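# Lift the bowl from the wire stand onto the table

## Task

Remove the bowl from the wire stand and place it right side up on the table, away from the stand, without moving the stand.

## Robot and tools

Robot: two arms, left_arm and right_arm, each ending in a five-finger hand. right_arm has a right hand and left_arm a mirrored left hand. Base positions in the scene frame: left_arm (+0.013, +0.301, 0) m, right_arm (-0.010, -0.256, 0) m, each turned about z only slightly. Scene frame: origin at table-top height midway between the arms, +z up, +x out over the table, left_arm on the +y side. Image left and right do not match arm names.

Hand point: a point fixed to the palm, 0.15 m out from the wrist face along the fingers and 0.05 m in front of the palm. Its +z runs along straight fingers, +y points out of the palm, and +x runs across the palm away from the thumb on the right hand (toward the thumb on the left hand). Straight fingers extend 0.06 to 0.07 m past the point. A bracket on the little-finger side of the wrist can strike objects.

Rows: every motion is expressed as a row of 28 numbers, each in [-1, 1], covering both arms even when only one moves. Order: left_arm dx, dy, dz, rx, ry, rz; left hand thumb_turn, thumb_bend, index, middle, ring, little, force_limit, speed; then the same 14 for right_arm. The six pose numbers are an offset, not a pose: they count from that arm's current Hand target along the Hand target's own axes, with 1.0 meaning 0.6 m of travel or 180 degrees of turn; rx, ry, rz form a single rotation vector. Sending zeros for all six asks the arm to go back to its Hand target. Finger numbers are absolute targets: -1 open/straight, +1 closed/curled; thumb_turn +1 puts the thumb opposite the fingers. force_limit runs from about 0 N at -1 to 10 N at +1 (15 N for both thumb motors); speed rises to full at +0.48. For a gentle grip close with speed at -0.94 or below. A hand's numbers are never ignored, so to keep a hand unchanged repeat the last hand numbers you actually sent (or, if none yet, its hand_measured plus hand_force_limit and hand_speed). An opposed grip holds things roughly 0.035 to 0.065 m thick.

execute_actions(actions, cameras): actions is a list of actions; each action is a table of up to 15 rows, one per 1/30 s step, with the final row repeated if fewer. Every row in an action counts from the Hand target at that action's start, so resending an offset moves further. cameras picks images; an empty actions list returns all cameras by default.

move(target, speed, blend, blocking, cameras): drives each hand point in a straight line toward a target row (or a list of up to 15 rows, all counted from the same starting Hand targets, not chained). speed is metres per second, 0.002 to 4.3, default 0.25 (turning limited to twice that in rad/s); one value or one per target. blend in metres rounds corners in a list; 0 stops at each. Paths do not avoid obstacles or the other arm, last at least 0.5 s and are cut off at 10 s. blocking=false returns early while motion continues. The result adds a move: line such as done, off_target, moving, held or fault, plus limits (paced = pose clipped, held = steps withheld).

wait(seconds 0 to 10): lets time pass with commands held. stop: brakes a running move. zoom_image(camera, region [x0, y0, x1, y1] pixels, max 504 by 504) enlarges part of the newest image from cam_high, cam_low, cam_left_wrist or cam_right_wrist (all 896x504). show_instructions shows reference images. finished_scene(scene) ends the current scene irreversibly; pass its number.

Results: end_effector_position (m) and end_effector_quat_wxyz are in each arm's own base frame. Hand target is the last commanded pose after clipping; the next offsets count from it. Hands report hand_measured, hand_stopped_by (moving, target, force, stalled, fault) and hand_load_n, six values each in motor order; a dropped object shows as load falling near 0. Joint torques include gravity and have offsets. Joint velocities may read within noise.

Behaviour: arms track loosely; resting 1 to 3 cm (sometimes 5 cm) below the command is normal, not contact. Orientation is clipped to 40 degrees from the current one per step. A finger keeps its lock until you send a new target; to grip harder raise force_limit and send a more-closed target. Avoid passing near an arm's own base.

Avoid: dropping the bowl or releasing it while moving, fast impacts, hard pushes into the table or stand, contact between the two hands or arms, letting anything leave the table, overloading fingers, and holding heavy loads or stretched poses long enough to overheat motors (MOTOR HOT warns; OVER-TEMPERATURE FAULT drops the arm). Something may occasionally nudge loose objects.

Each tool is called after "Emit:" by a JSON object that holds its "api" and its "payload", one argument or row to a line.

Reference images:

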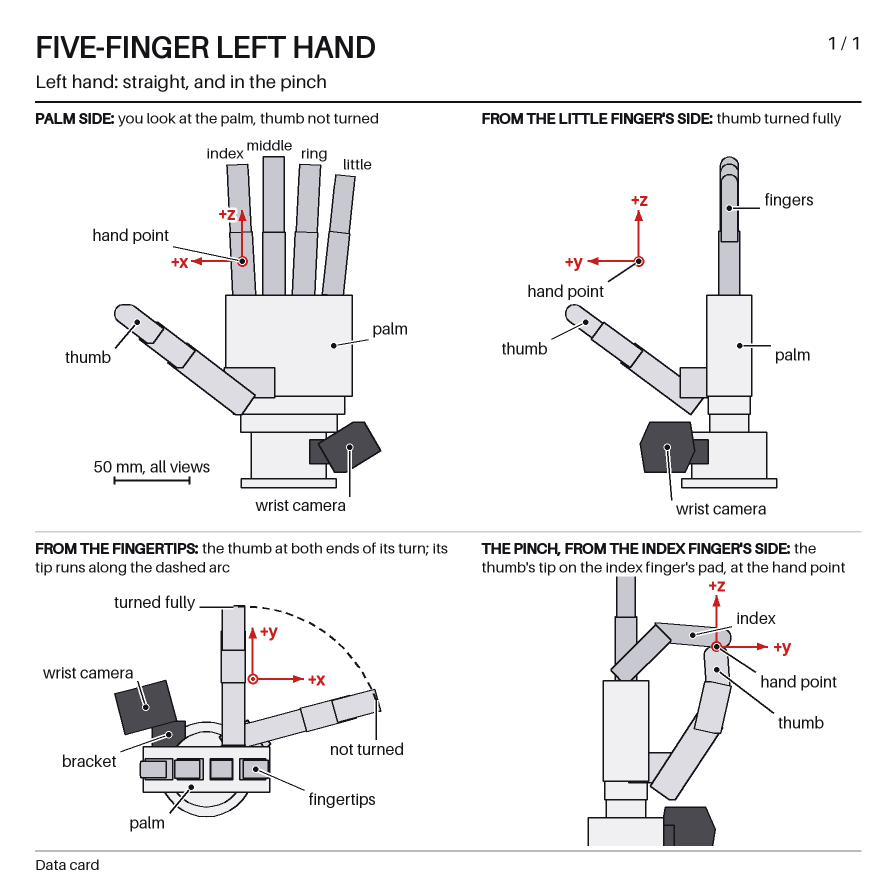

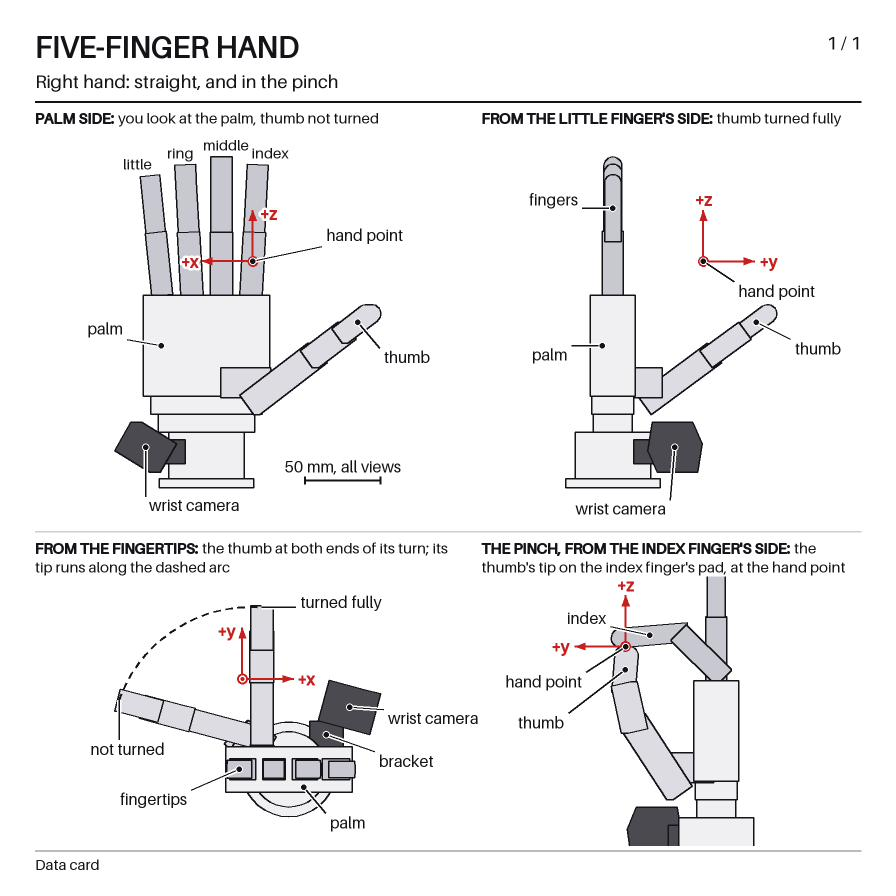

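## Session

Emit:
{"api": "execute_actions", "payload": {
  "actions": []
}}

Scene clock: 0.00 s.
left_arm: end_effector_position=(+0.3554, -0.2801, +0.2480) hand_measured=(-1.000, -1.000, -1.000, -1.000, -1.000, -1.000) hand_load_n=(+0.0, +0.0, +0.0, +0.0, +0.0, +0.0) hand_stopped_by=(target, target, target, target, target, target) hand_force_limit=0.00 hand_speed=-0.80 end_effector_quat_wxyz=(+0.745, +0.155, +0.638, -0.117) | right_arm: end_effector_position=(+0.2022, -0.1141, +0.2076) hand_measured=(-1.000, -1.000, -1.000, -1.000, -1.000, -1.000) hand_load_n=(+0.0, +0.0, +0.0, +0.0, +0.0, +0.0) hand_stopped_by=(target, target, target, target, target, target) hand_force_limit=0.00 hand_speed=-0.80 end_effector_quat_wxyz=(+0.074, +0.146, +0.955, -0.248)
Joint positions: left_arm=[-1.049 1.249 0.438 0.985 -0.647 1.759] | right_arm=[-0.405 0.626 0.783 -1.438 0.441 1.403]
Joint velocities: within noise
Joint torques (N m): no reading
Heat: left arm: hottest elbow 28 °C; right arm: hottest elbow 27 °C.
Hand target: left_arm +0.3578, -0.2845, +0.2603; +0.752, +0.146, +0.631, -0.125 | right_arm +0.2070, -0.1161, +0.2195; +0.086, +0.149, +0.953, -0.251

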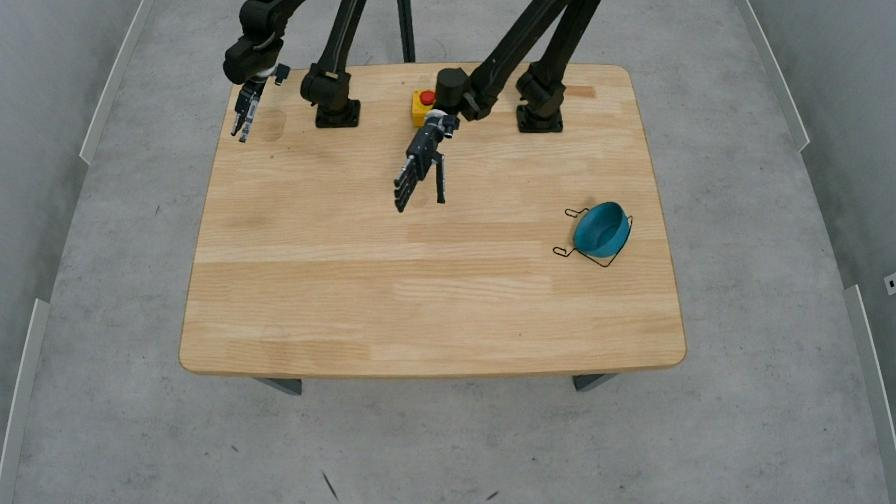

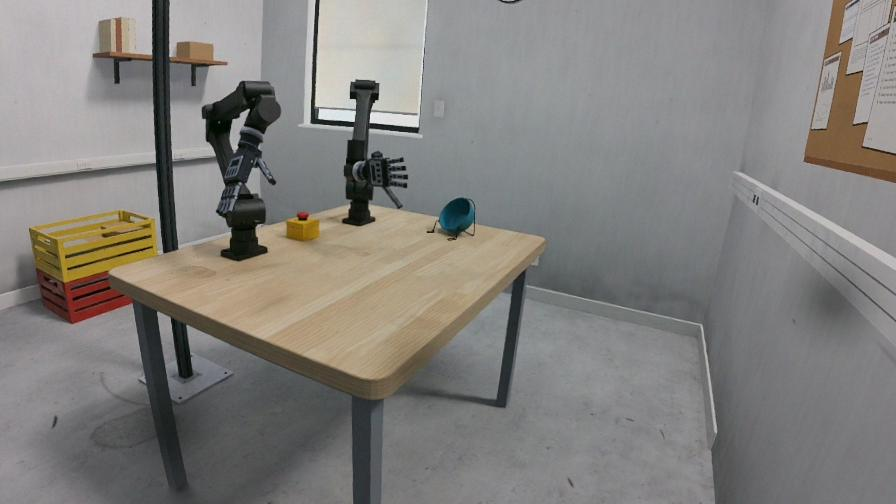

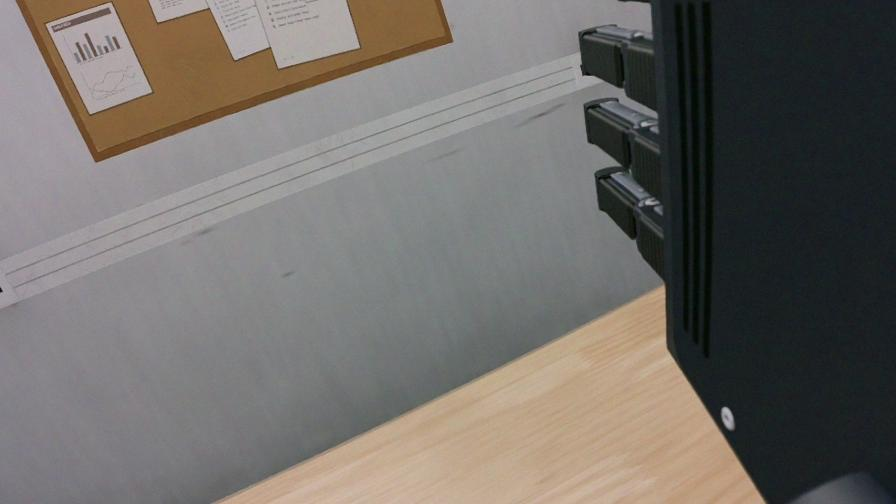

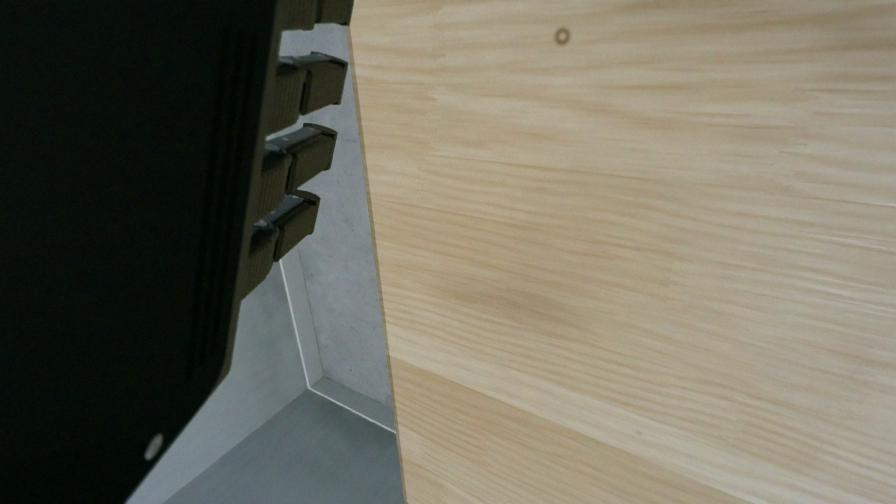

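Emit:
{"api": "zoom_image", "payload": {
  "camera": "cam_high",
  "region": [530, 180, 650, 290]
}}

Emit:
{"api": "zoom_image", "payload": {
  "camera": "cam_low",
  "region": [400, 170, 510, 260]
}}

Scaled by 4.200 from the camera's 896x504 image, which has a finer 1280x720 frame.

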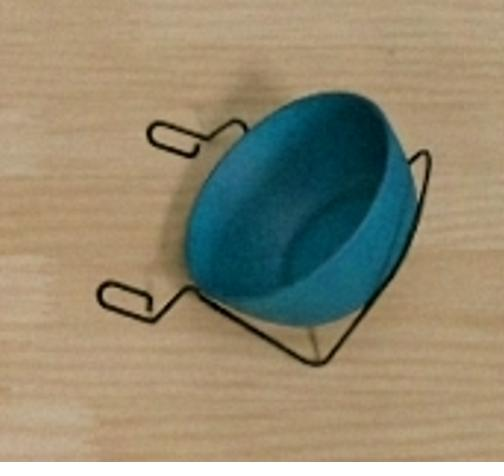

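Scaled by 4.582 from the camera's 896x504 image, which has a finer 1280x720 frame.

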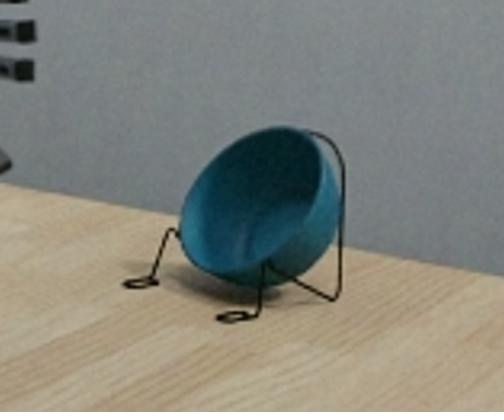

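Emit:
{"api": "move", "payload": {
  "target": [
    [-0.0857,0.3853,-0.0528,0.0064,0.0415,-0.1373,1,-1,-1,-1,-1,-1,0,0,0,0,0,0,0,0,-1,-1,-1,-1,-1,-1,0,-0.8],
    [0.1333,0.473,-0.362,0.0127,0.0831,-0.2746,1,-1,-1,-1,-1,-1,0,0,0,0,0,0,0,0,-1,-1,-1,-1,-1,-1,0,-0.8]
  ],
  "speed": 0.18,
  "blend": [0.05,0],
  "cameras": ["all"]
}}

Emit:
{"api": "zoom_image", "payload": {
  "camera": "cam_high",
  "region": [510, 150, 650, 290]
}}

Emit:
{"api": "zoom_image", "payload": {
  "camera": "cam_low",
  "region": [370, 130, 510, 260]
}}

Scene clock: 190.70 s.
left_arm: end_effector_position=(+0.2751, +0.0504, +0.1506) hand_measured=(+1.000, -1.000, -1.000, -1.000, -1.000, -1.000) hand_load_n=(+0.0, +0.0, +0.0, +0.0, +0.0, +0.0) hand_stopped_by=(target, target, target, target, target, target) hand_force_limit=0.00 hand_speed=0.00 end_effector_quat_wxyz=(+0.535, -0.106, +0.720, -0.429) | right_arm: end_effector_position=(+0.2022, -0.1141, +0.2076) hand_measured=(-1.000, -1.000, -1.000, -1.000, -1.000, -1.000) hand_load_n=(+0.0, +0.0, +0.0, +0.0, +0.0, +0.0) hand_stopped_by=(target, target, target, target, target, target) hand_force_limit=0.00 hand_speed=-0.80 end_effector_quat_wxyz=(+0.074, +0.146, +0.955, -0.248)
Joint positions: left_arm=[0.911 0.575 0.214 -0.072 1.427 1.179] | right_arm=[-0.405 0.626 0.783 -1.438 0.441 1.403]
Joint torques (N m): left_arm=[0.21 0.85 11.36 0.85 0.44 0.08] | right_arm=[0.38 -0.85 11.66 0.79 0.36 -0.01]
Heat: left arm: hottest elbow 32 °C; right arm: hottest elbow 36 °C.
Hand target: left_arm +0.2791, +0.0600, +0.1641; +0.543, -0.101, +0.721, -0.419 | right_arm +0.2070, -0.1161, +0.2195; +0.086, +0.149, +0.953, -0.251
Off the commanded pose: left_arm 0.017 m, 1 deg | right_arm 0.013 m, 1 deg.
move: off_target (left_arm, right_arm)

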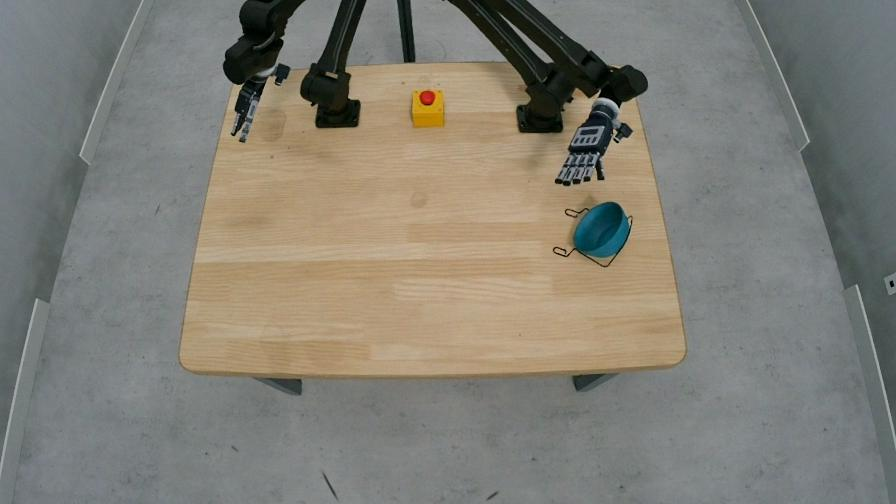

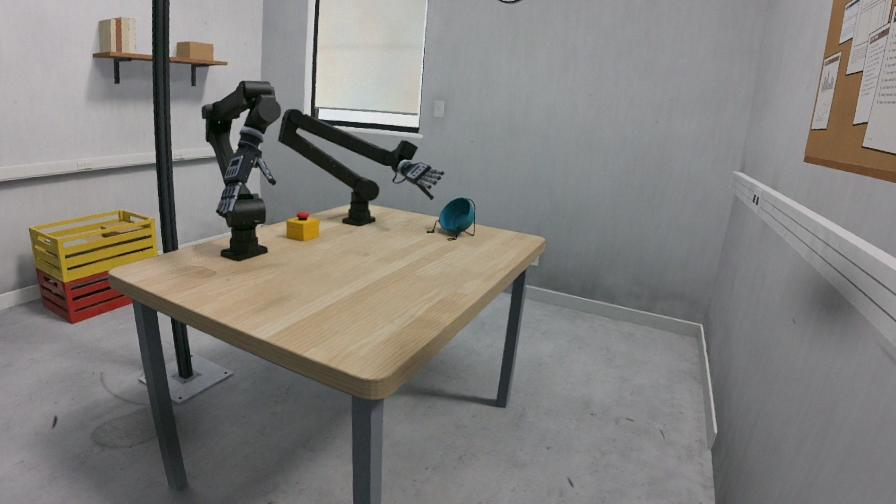

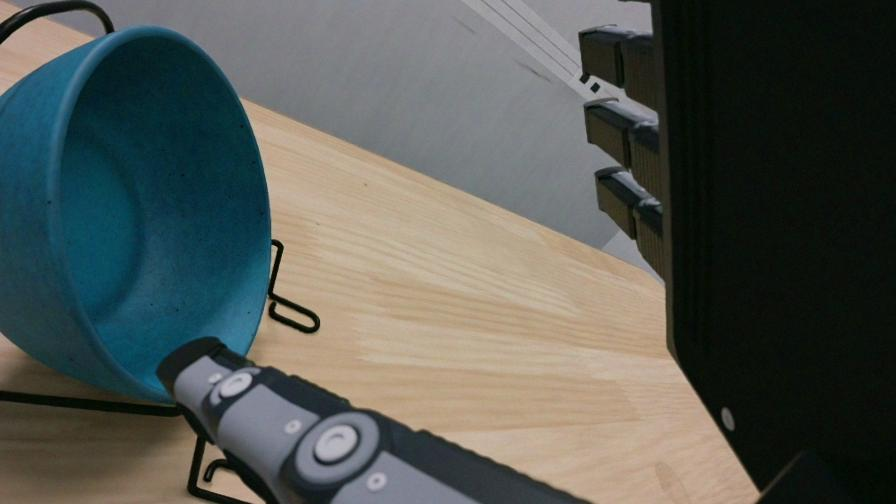

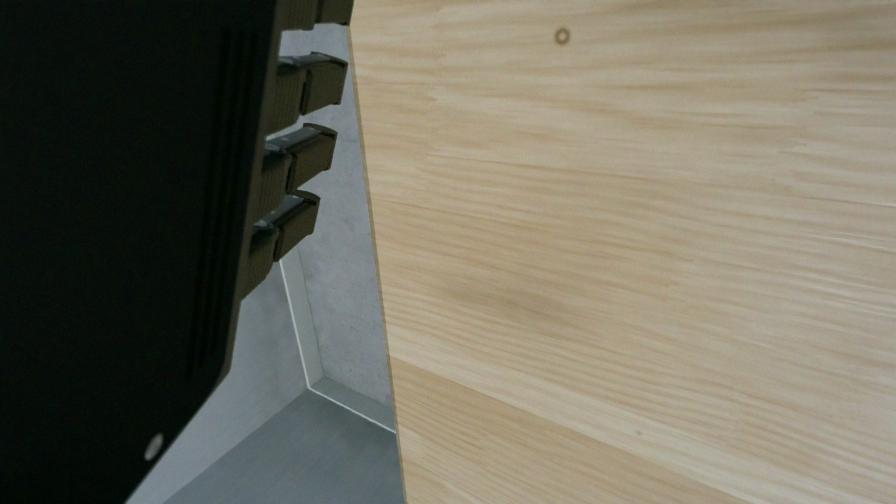

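Scaled by 3.600 from the camera's 896x504 image, which has a finer 1280x720 frame.

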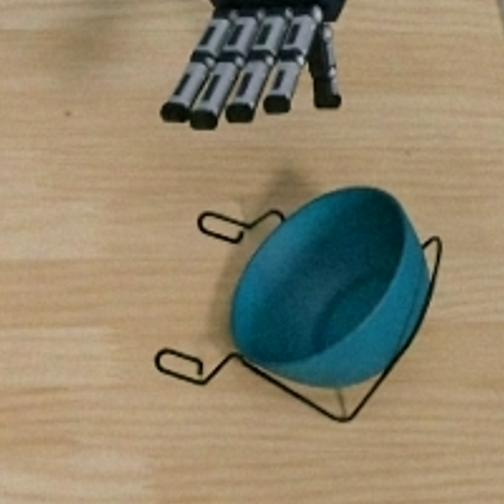

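Scaled by 3.600 from the camera's 896x504 image, which has a finer 1280x720 frame.

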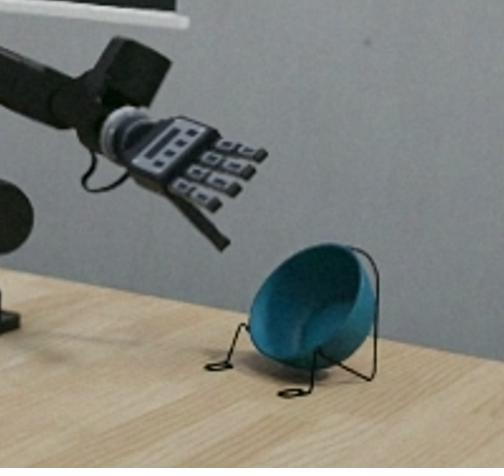

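Emit:
{"api": "move", "payload": {
  "target": [0.0045,0.1168,0.001,0,0,0,1,-1,-1,-1,-1,-1,0,0,0,0,0,0,0,0,-1,-1,-1,-1,-1,-1,0,-0.8],
  "speed": 0.12,
  "cameras": ["cam_high","cam_low","cam_left_wrist"]
}}

Emit:
{"api": "zoom_image", "payload": {
  "camera": "cam_high",
  "region": [510, 150, 650, 290]
}}

Emit:
{"api": "zoom_image", "payload": {
  "camera": "cam_low",
  "region": [370, 130, 510, 260]
}}

Scene clock: 228.10 s.
left_arm: end_effector_position=(+0.2889, +0.0859, +0.0963) hand_measured=(+1.000, -1.000, -1.000, -1.000, -1.000, -1.000) hand_load_n=(+0.0, +0.0, +0.0, +0.0, +0.0, +0.0) hand_stopped_by=(target, target, target, target, target, target) hand_force_limit=0.00 hand_speed=0.00 end_effector_quat_wxyz=(+0.528, -0.118, +0.720, -0.434) | right_arm: end_effector_position=(+0.2022, -0.1141, +0.2076) hand_measured=(-1.000, -1.000, -1.000, -1.000, -1.000, -1.000) hand_load_n=(+0.0, +0.0, +0.0, +0.0, +0.0, +0.0) hand_stopped_by=(target, target, target, target, target, target) hand_force_limit=0.00 hand_speed=-0.80 end_effector_quat_wxyz=(+0.074, +0.146, +0.955, -0.248)
Joint positions: left_arm=[0.962 0.981 0.223 0.093 1.464 1.383] | right_arm=[-0.405 0.626 0.783 -1.438 0.441 1.403]
Joint torques (N m): left_arm=[-0.5 -1.79 10.36 1.66 0.61 0.02] | right_arm=[0.09 -0.67 11.56 0.68 0.35 0.01]
Heat: left arm: hottest elbow 34 °C; right arm: hottest elbow 36 °C.
Hand target: left_arm +0.3003, +0.1021, +0.1121; +0.543, -0.101, +0.721, -0.419 | right_arm +0.2070, -0.1161, +0.2195; +0.086, +0.149, +0.953, -0.251
Off the commanded pose: left_arm 0.025 m, 3 deg | right_arm 0.013 m, 1 deg.
move: off_target (left_arm, right_arm)
Images, in order (width x height): cam_high 896x504, cam_low 896x504, cam_left_wrist 896x504.

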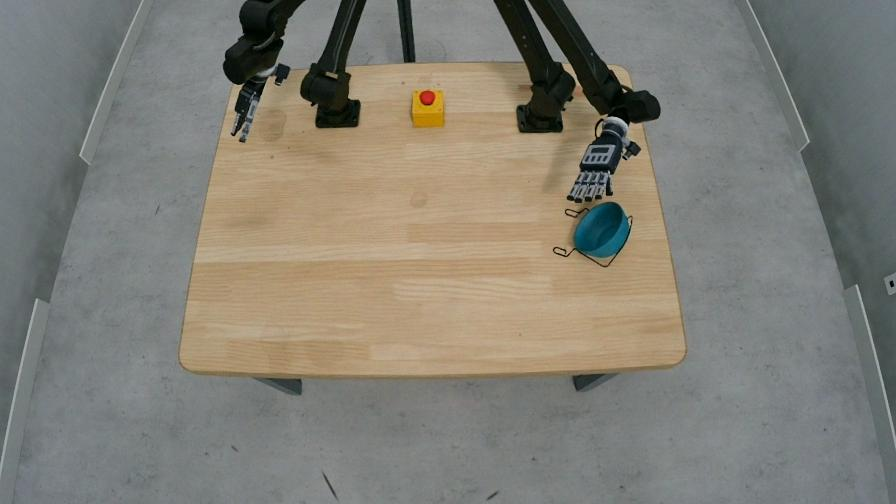

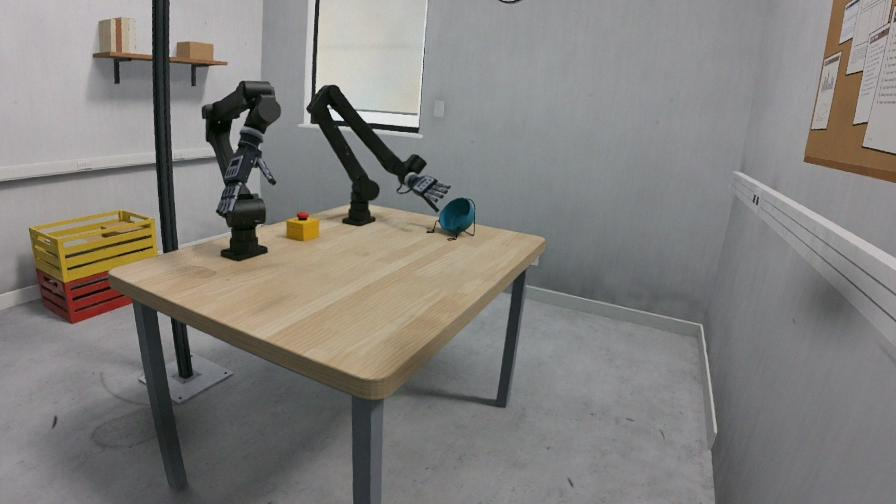

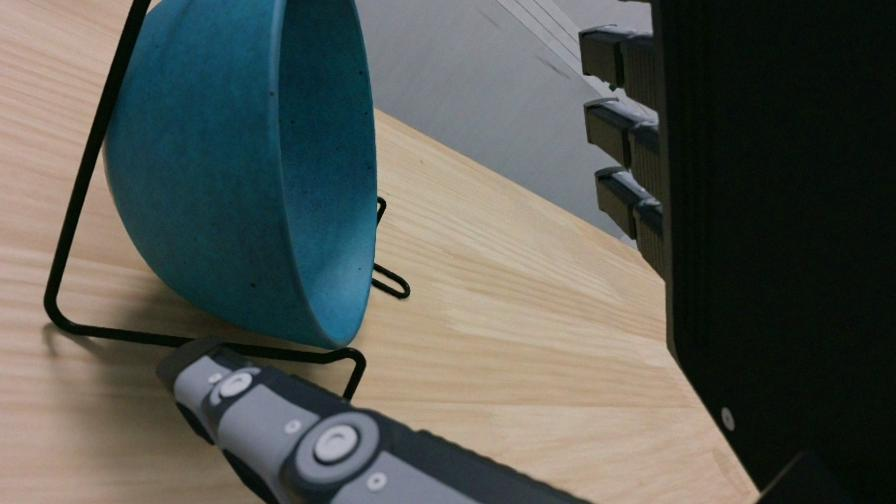

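Scaled by 3.600 from the camera's 896x504 image, which has a finer 1280x720 frame.

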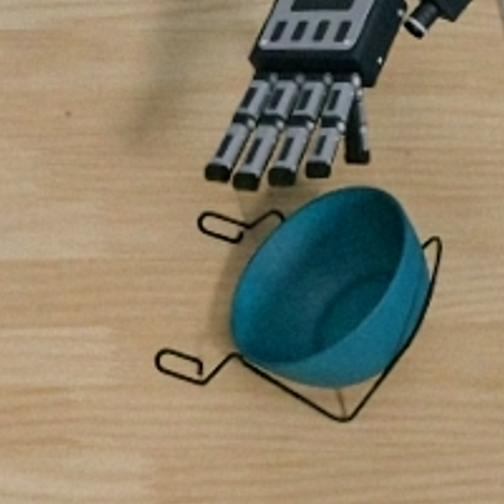

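Scaled by 3.600 from the camera's 896x504 image, which has a finer 1280x720 frame.

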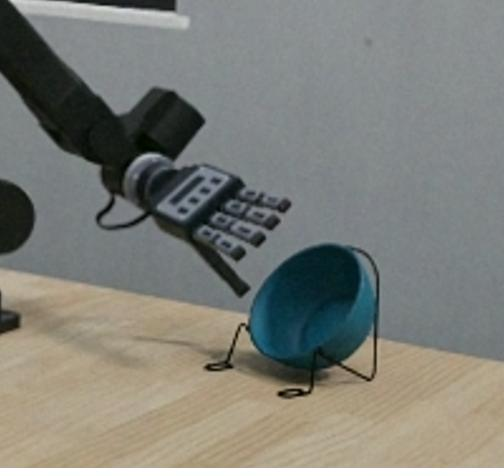

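Emit:
{"api": "move", "payload": {
  "target": [-0.03,0.035,0.003,0,0,0,1,-1,-1,-1,-1,-1,0,0,0,0,0,0,0,0,-1,-1,-1,-1,-1,-1,0,-0.8],
  "speed": 0.1,
  "cameras": ["cam_high","cam_low","cam_left_wrist"]
}}

Scene clock: 259.53 s.
left_arm: end_effector_position=(+0.3047, +0.1084, +0.0958) hand_measured=(+1.000, -1.000, -1.000, -1.000, -1.000, -1.000) hand_load_n=(+0.0, +0.0, +0.0, +0.0, +0.0, +0.0) hand_stopped_by=(target, target, target, target, target, target) hand_force_limit=0.00 hand_speed=0.00 end_effector_quat_wxyz=(+0.529, -0.114, +0.721, -0.433) | right_arm: end_effector_position=(+0.2022, -0.1141, +0.2076) hand_measured=(-1.000, -1.000, -1.000, -1.000, -1.000, -1.000) hand_load_n=(+0.0, +0.0, +0.0, +0.0, +0.0, -0.5) hand_stopped_by=(target, target, target, target, target, target) hand_force_limit=0.00 hand_speed=-0.80 end_effector_quat_wxyz=(+0.074, +0.146, +0.955, -0.248)
Joint positions: left_arm=[0.962 1.105 0.287 0.136 1.468 1.409] | right_arm=[-0.405 0.626 0.783 -1.438 0.441 1.403]
Joint torques (N m): left_arm=[-0.32 -3.08 9.84 1.83 0.56 -0.04] | right_arm=[0.26 -0.44 11.62 0.66 0.37 -0.01]
Heat: left arm: hottest elbow 36 °C; right arm: hottest elbow 37 °C.
Hand target: left_arm +0.3154, +0.1252, +0.1096; +0.543, -0.101, +0.721, -0.419 | right_arm +0.2070, -0.1161, +0.2195; +0.086, +0.149, +0.953, -0.251
Off the commanded pose: left_arm 0.024 m, 3 deg | right_arm 0.013 m, 1 deg.
move: off_target (left_arm, right_arm)
Images, in order (width x height): cam_high 896x504, cam_low 896x504, cam_left_wrist 896x504.

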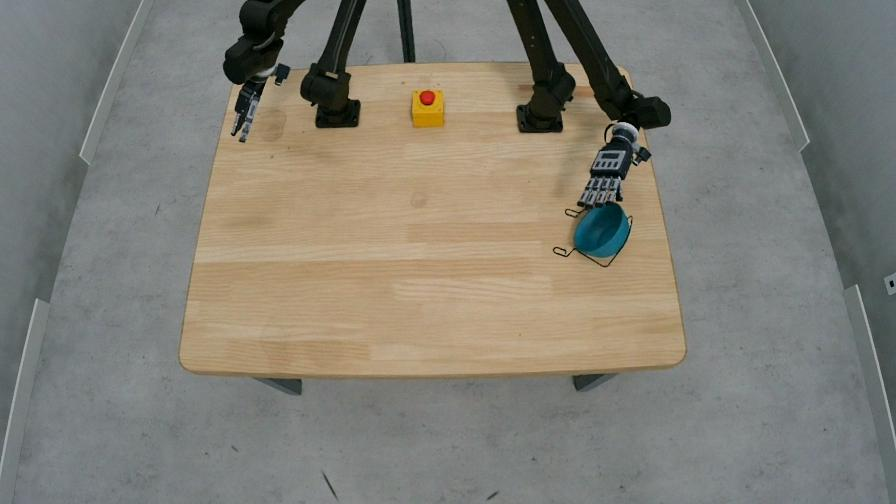

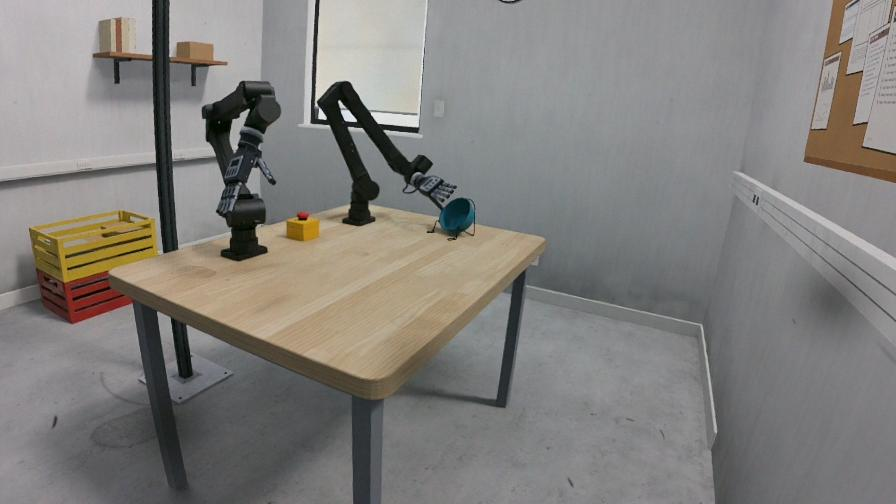

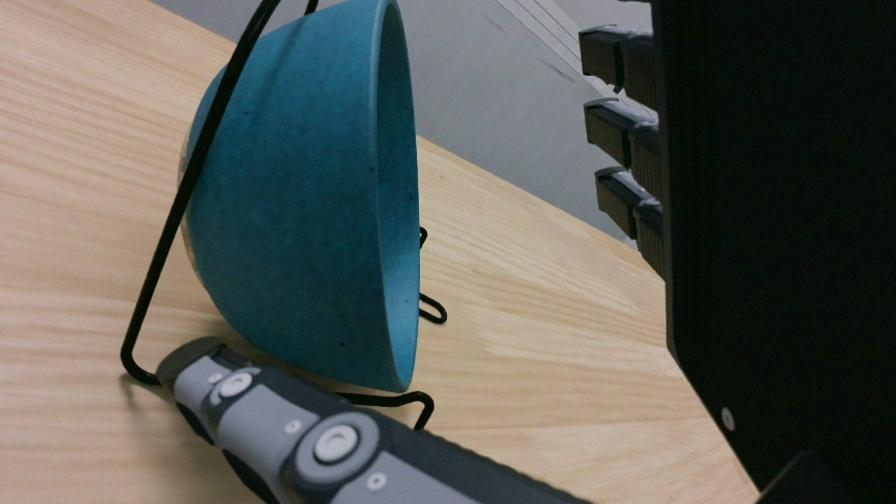

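Emit:
{"api": "move", "payload": {
  "target": [0,0.05,0,0,0,0,1,-1,-1,-1,-1,-1,0,0,0,0,0,0,0,0,-1,-1,-1,-1,-1,-1,0,-0.8],
  "speed": 0.1,
  "cameras": ["cam_high","cam_low","cam_left_wrist"]
}}

Emit:
{"api": "zoom_image", "payload": {
  "camera": "cam_high",
  "region": [530, 150, 670, 290]
}}

Emit:
{"api": "zoom_image", "payload": {
  "camera": "cam_low",
  "region": [390, 150, 510, 260]
}}

Scene clock: 275.33 s.
left_arm: end_effector_position=(+0.3148, +0.1256, +0.0766) hand_measured=(+1.000, -1.000, -1.000, -1.000, -1.000, -1.000) hand_load_n=(+0.0, +0.0, +0.0, +0.0, +0.0, +0.0) hand_stopped_by=(target, target, target, target, target, target) hand_force_limit=0.00 hand_speed=0.00 end_effector_quat_wxyz=(+0.528, -0.115, +0.721, -0.434) | right_arm: end_effector_position=(+0.2022, -0.1141, +0.2076) hand_measured=(-1.000, -1.000, -1.000, -1.000, -1.000, -1.000) hand_load_n=(+0.0, +0.0, +0.0, +0.0, +0.0, +0.0) hand_stopped_by=(target, target, target, target, target, target) hand_force_limit=0.00 hand_speed=-0.80 end_effector_quat_wxyz=(+0.074, +0.146, +0.955, -0.248)
Joint positions: left_arm=[0.969 1.257 0.324 0.188 1.474 1.465] | right_arm=[-0.405 0.626 0.783 -1.438 0.441 1.403]
Joint torques (N m): left_arm=[0.03 -4.37 8.81 1.73 0.69 0.04] | right_arm=[-0.38 -0.85 11.56 0.7 0.33 0.03]
Heat: left arm: hottest elbow 34 °C; right arm: hottest elbow 37 °C.
Hand target: left_arm +0.3246, +0.1439, +0.0881; +0.543, -0.101, +0.721, -0.419 | right_arm +0.2070, -0.1161, +0.2195; +0.086, +0.149, +0.953, -0.251
Off the commanded pose: left_arm 0.024 m, 3 deg | right_arm 0.013 m, 1 deg.
move: off_target (left_arm, right_arm)
Images, in order (width x height): cam_high 896x504, cam_low 896x504, cam_left_wrist 896x504.

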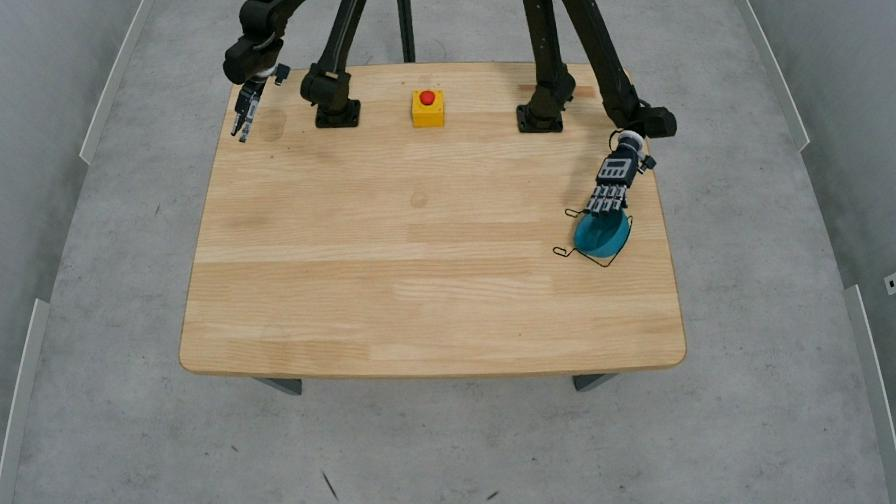

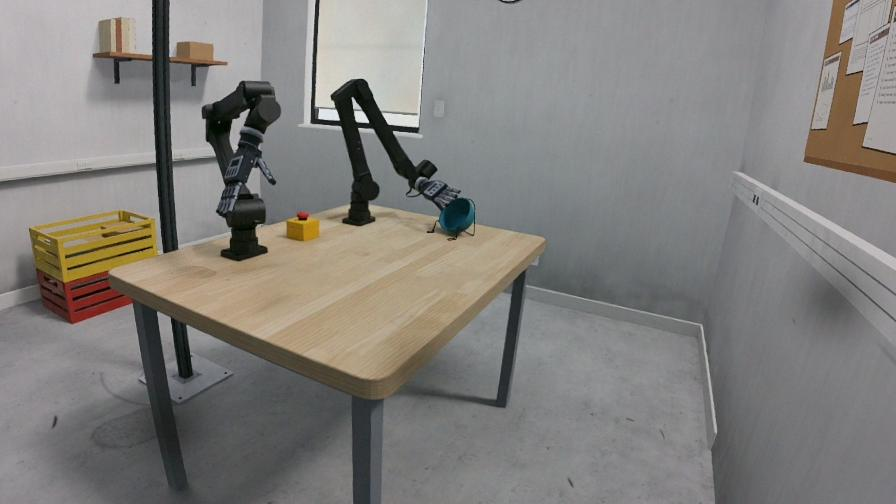

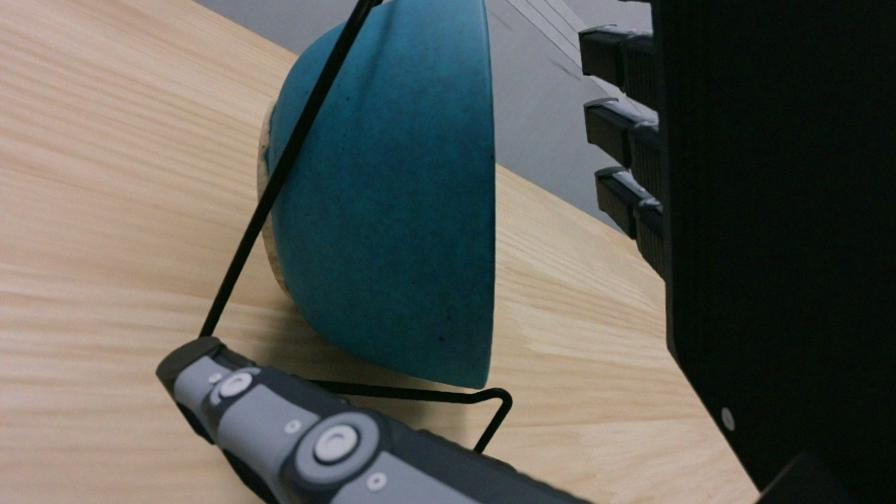

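Scaled by 3.600 from the camera's 896x504 image, which has a finer 1280x720 frame.

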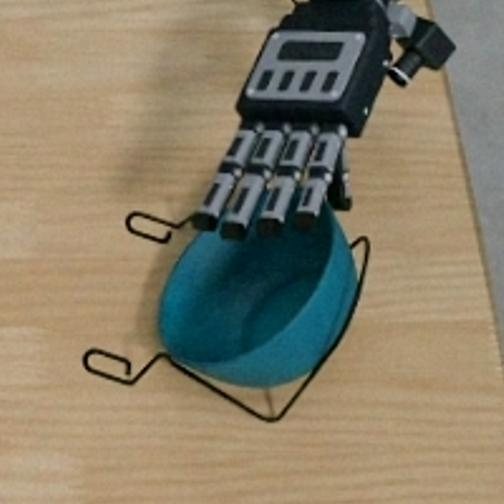

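Scaled by 4.200 from the camera's 896x504 image, which has a finer 1280x720 frame.

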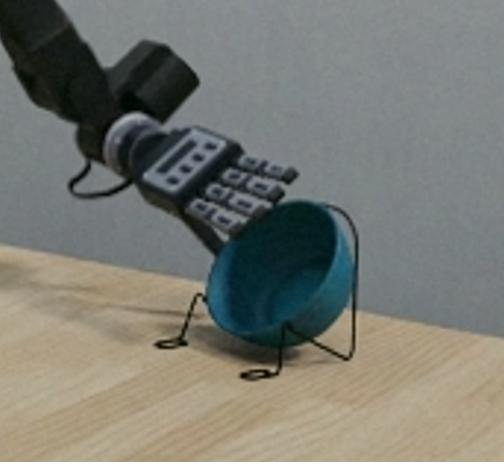

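Emit:
{"api": "move", "payload": {
  "target": [-0.005,0.003,0,0,0,0,1,-0.5,-0.25,-0.25,-1,-1,-0.6,-0.5,0,0,0,0,0,0,-1,-1,-1,-1,-1,-1,0,-0.8],
  "speed": 0.1,
  "cameras": ["cam_high","cam_low","cam_left_wrist"]
}}

Emit:
{"api": "zoom_image", "payload": {
  "camera": "cam_high",
  "region": [530, 150, 670, 290]
}}

Emit:
{"api": "zoom_image", "payload": {
  "camera": "cam_low",
  "region": [390, 150, 510, 260]
}}

Scene clock: 335.33 s.
left_arm: end_effector_position=(+0.3168, +0.1284, +0.0776) hand_measured=(+1.000, -0.500, -0.250, -0.250, -1.000, -1.000) hand_load_n=(+0.0, +0.0, -0.5, +0.5, +0.0, +0.0) hand_stopped_by=(target, target, target, target, target, target) hand_force_limit=-0.60 hand_speed=-0.50 end_effector_quat_wxyz=(+0.528, -0.114, +0.721, -0.434) | right_arm: end_effector_position=(+0.2022, -0.1141, +0.2076) hand_measured=(-1.000, -1.000, -1.000, -1.000, -1.000, -1.000) hand_load_n=(-0.5, +0.0, +0.0, +0.0, +0.0, +0.0) hand_stopped_by=(target, target, target, target, target, target) hand_force_limit=0.00 hand_speed=-0.80 end_effector_quat_wxyz=(+0.074, +0.146, +0.955, -0.248)
Joint positions: left_arm=[0.969 1.264 0.333 0.189 1.475 1.465] | right_arm=[-0.405 0.626 0.783 -1.438 0.441 1.403]
Joint torques (N m): left_arm=[0.09 -4.48 8.84 1.7 0.68 0.03] | right_arm=[-0.21 -0.79 11.79 0.58 0.36 0]
Heat: left arm: hottest elbow 34 °C; right arm: hottest elbow 37 °C.
Hand target: left_arm +0.3264, +0.1470, +0.0890; +0.543, -0.101, +0.721, -0.419 | right_arm +0.2070, -0.1161, +0.2195; +0.086, +0.149, +0.953, -0.251
Off the commanded pose: left_arm 0.024 m, 3 deg | right_arm 0.013 m, 1 deg.
move: off_target (left_arm, right_arm)
Images, in order (width x height): cam_high 896x504, cam_low 896x504, cam_left_wrist 896x504.

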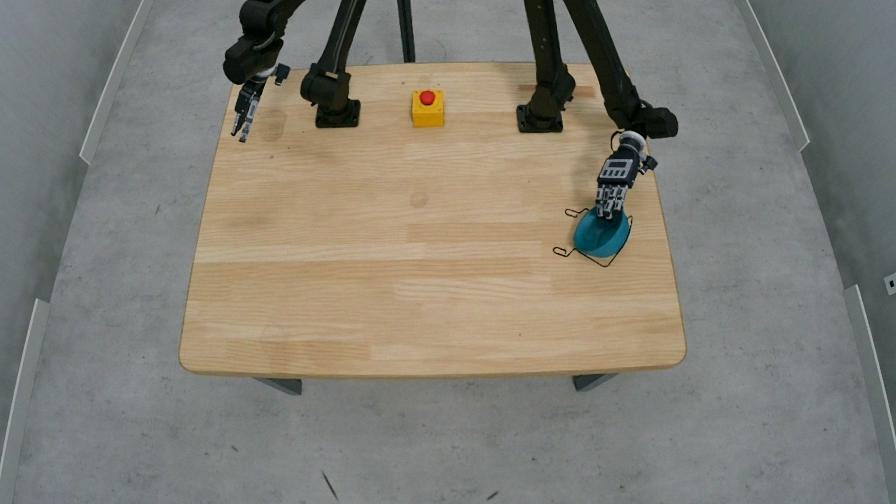

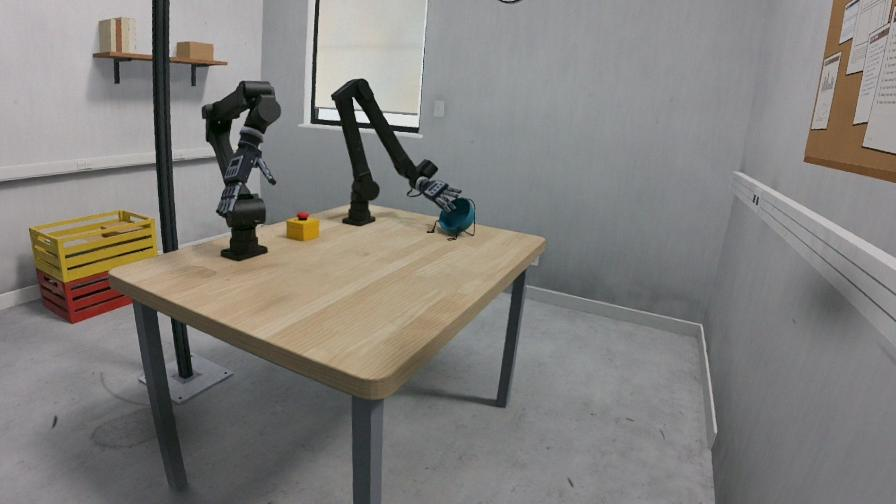

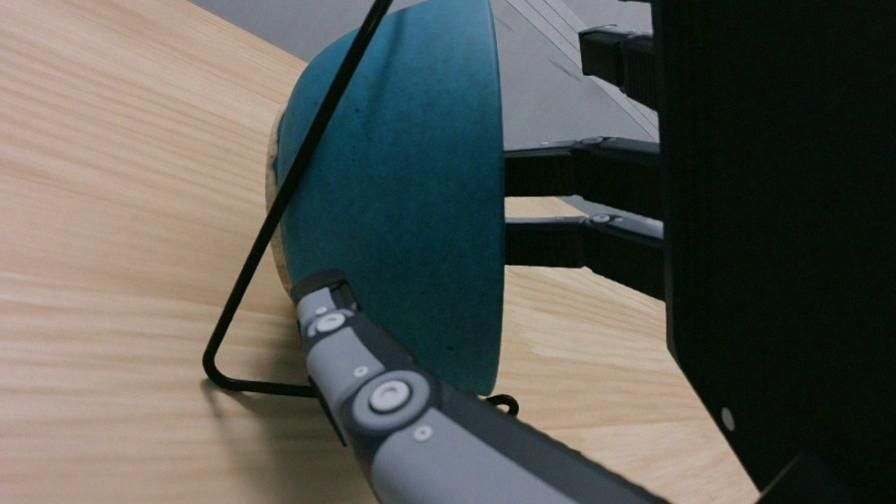

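Scaled by 3.600 from the camera's 896x504 image, which has a finer 1280x720 frame.

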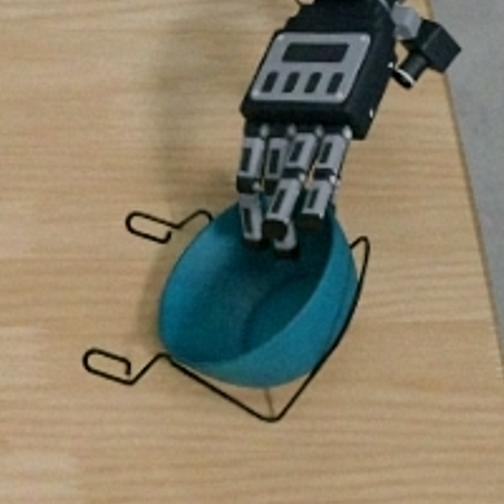

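Scaled by 4.200 from the camera's 896x504 image, which has a finer 1280x720 frame.

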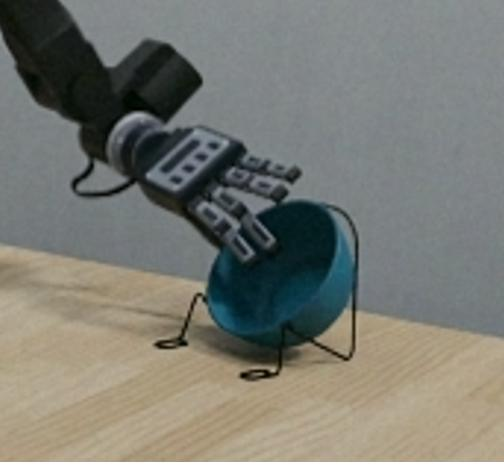

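Emit:
{"api": "move", "payload": {
  "target": [0,0,0,0,0,0,1,-0.2,0.3,0.3,-1,-1,-0.8,-0.88,0,0,0,0,0,0,-1,-1,-1,-1,-1,-1,0,-0.8],
  "speed": 0.1,
  "cameras": ["cam_high","cam_left_wrist"]
}}

Emit:
{"api": "zoom_image", "payload": {
  "camera": "cam_high",
  "region": [530, 150, 670, 290]
}}

Scene clock: 349.07 s.
left_arm: end_effector_position=(+0.3168, +0.1283, +0.0774) hand_measured=(+1.000, -0.220, +0.206, +0.128, -1.000, -1.000) hand_load_n=(+0.0, +2.0, +2.0, +0.0, +0.0, +0.0) hand_stopped_by=(target, force, force, force, target, target) hand_force_limit=-0.80 hand_speed=-0.88 end_effector_quat_wxyz=(+0.528, -0.114, +0.721, -0.435) | right_arm: end_effector_position=(+0.2022, -0.1141, +0.2076) hand_measured=(-1.000, -1.000, -1.000, -1.000, -1.000, -1.000) hand_load_n=(+0.0, +0.0, +0.0, +0.0, +0.0, +0.0) hand_stopped_by=(target, target, target, target, target, target) hand_force_limit=0.00 hand_speed=-0.80 end_effector_quat_wxyz=(+0.074, +0.146, +0.955, -0.248)
Joint positions: left_arm=[0.969 1.265 0.333 0.189 1.475 1.465] | right_arm=[-0.405 0.626 0.783 -1.438 0.441 1.403]
Joint torques (N m): left_arm=[0.09 -4.54 8.83 1.7 0.65 0.03] | right_arm=[0.09 0.03 11.78 0.91 0.39 -0.01]
Heat: left arm: hottest elbow 33 °C; right arm: hottest elbow 37 °C.
Hand target: left_arm +0.3264, +0.1470, +0.0890; +0.543, -0.101, +0.721, -0.419 | right_arm +0.2070, -0.1161, +0.2195; +0.086, +0.149, +0.953, -0.251
Off the commanded pose: left_arm 0.024 m, 3 deg | right_arm 0.013 m, 1 deg.
move: off_target (left_arm, right_arm)
Images, in order (width x height): cam_high 896x504, cam_left_wrist 896x504.

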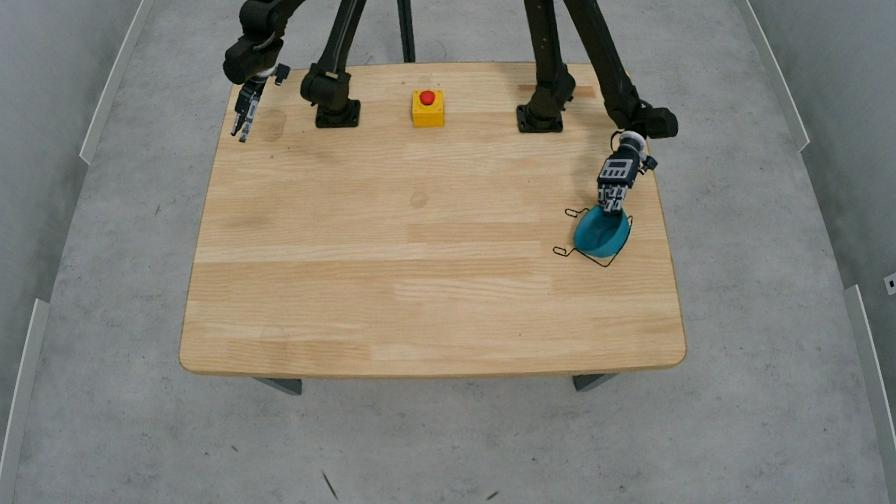

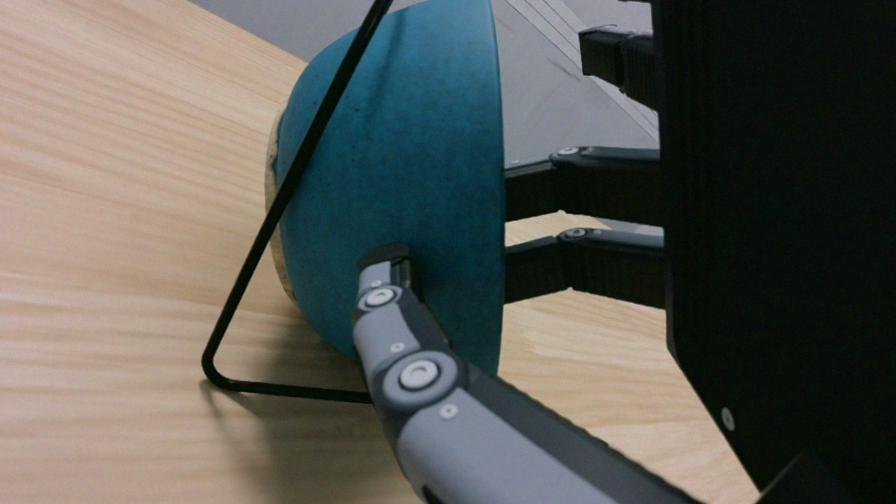

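Scaled by 3.600 from the camera's 896x504 image, which has a finer 1280x720 frame.

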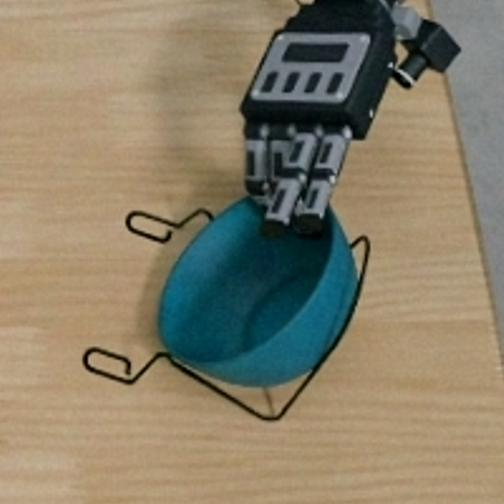

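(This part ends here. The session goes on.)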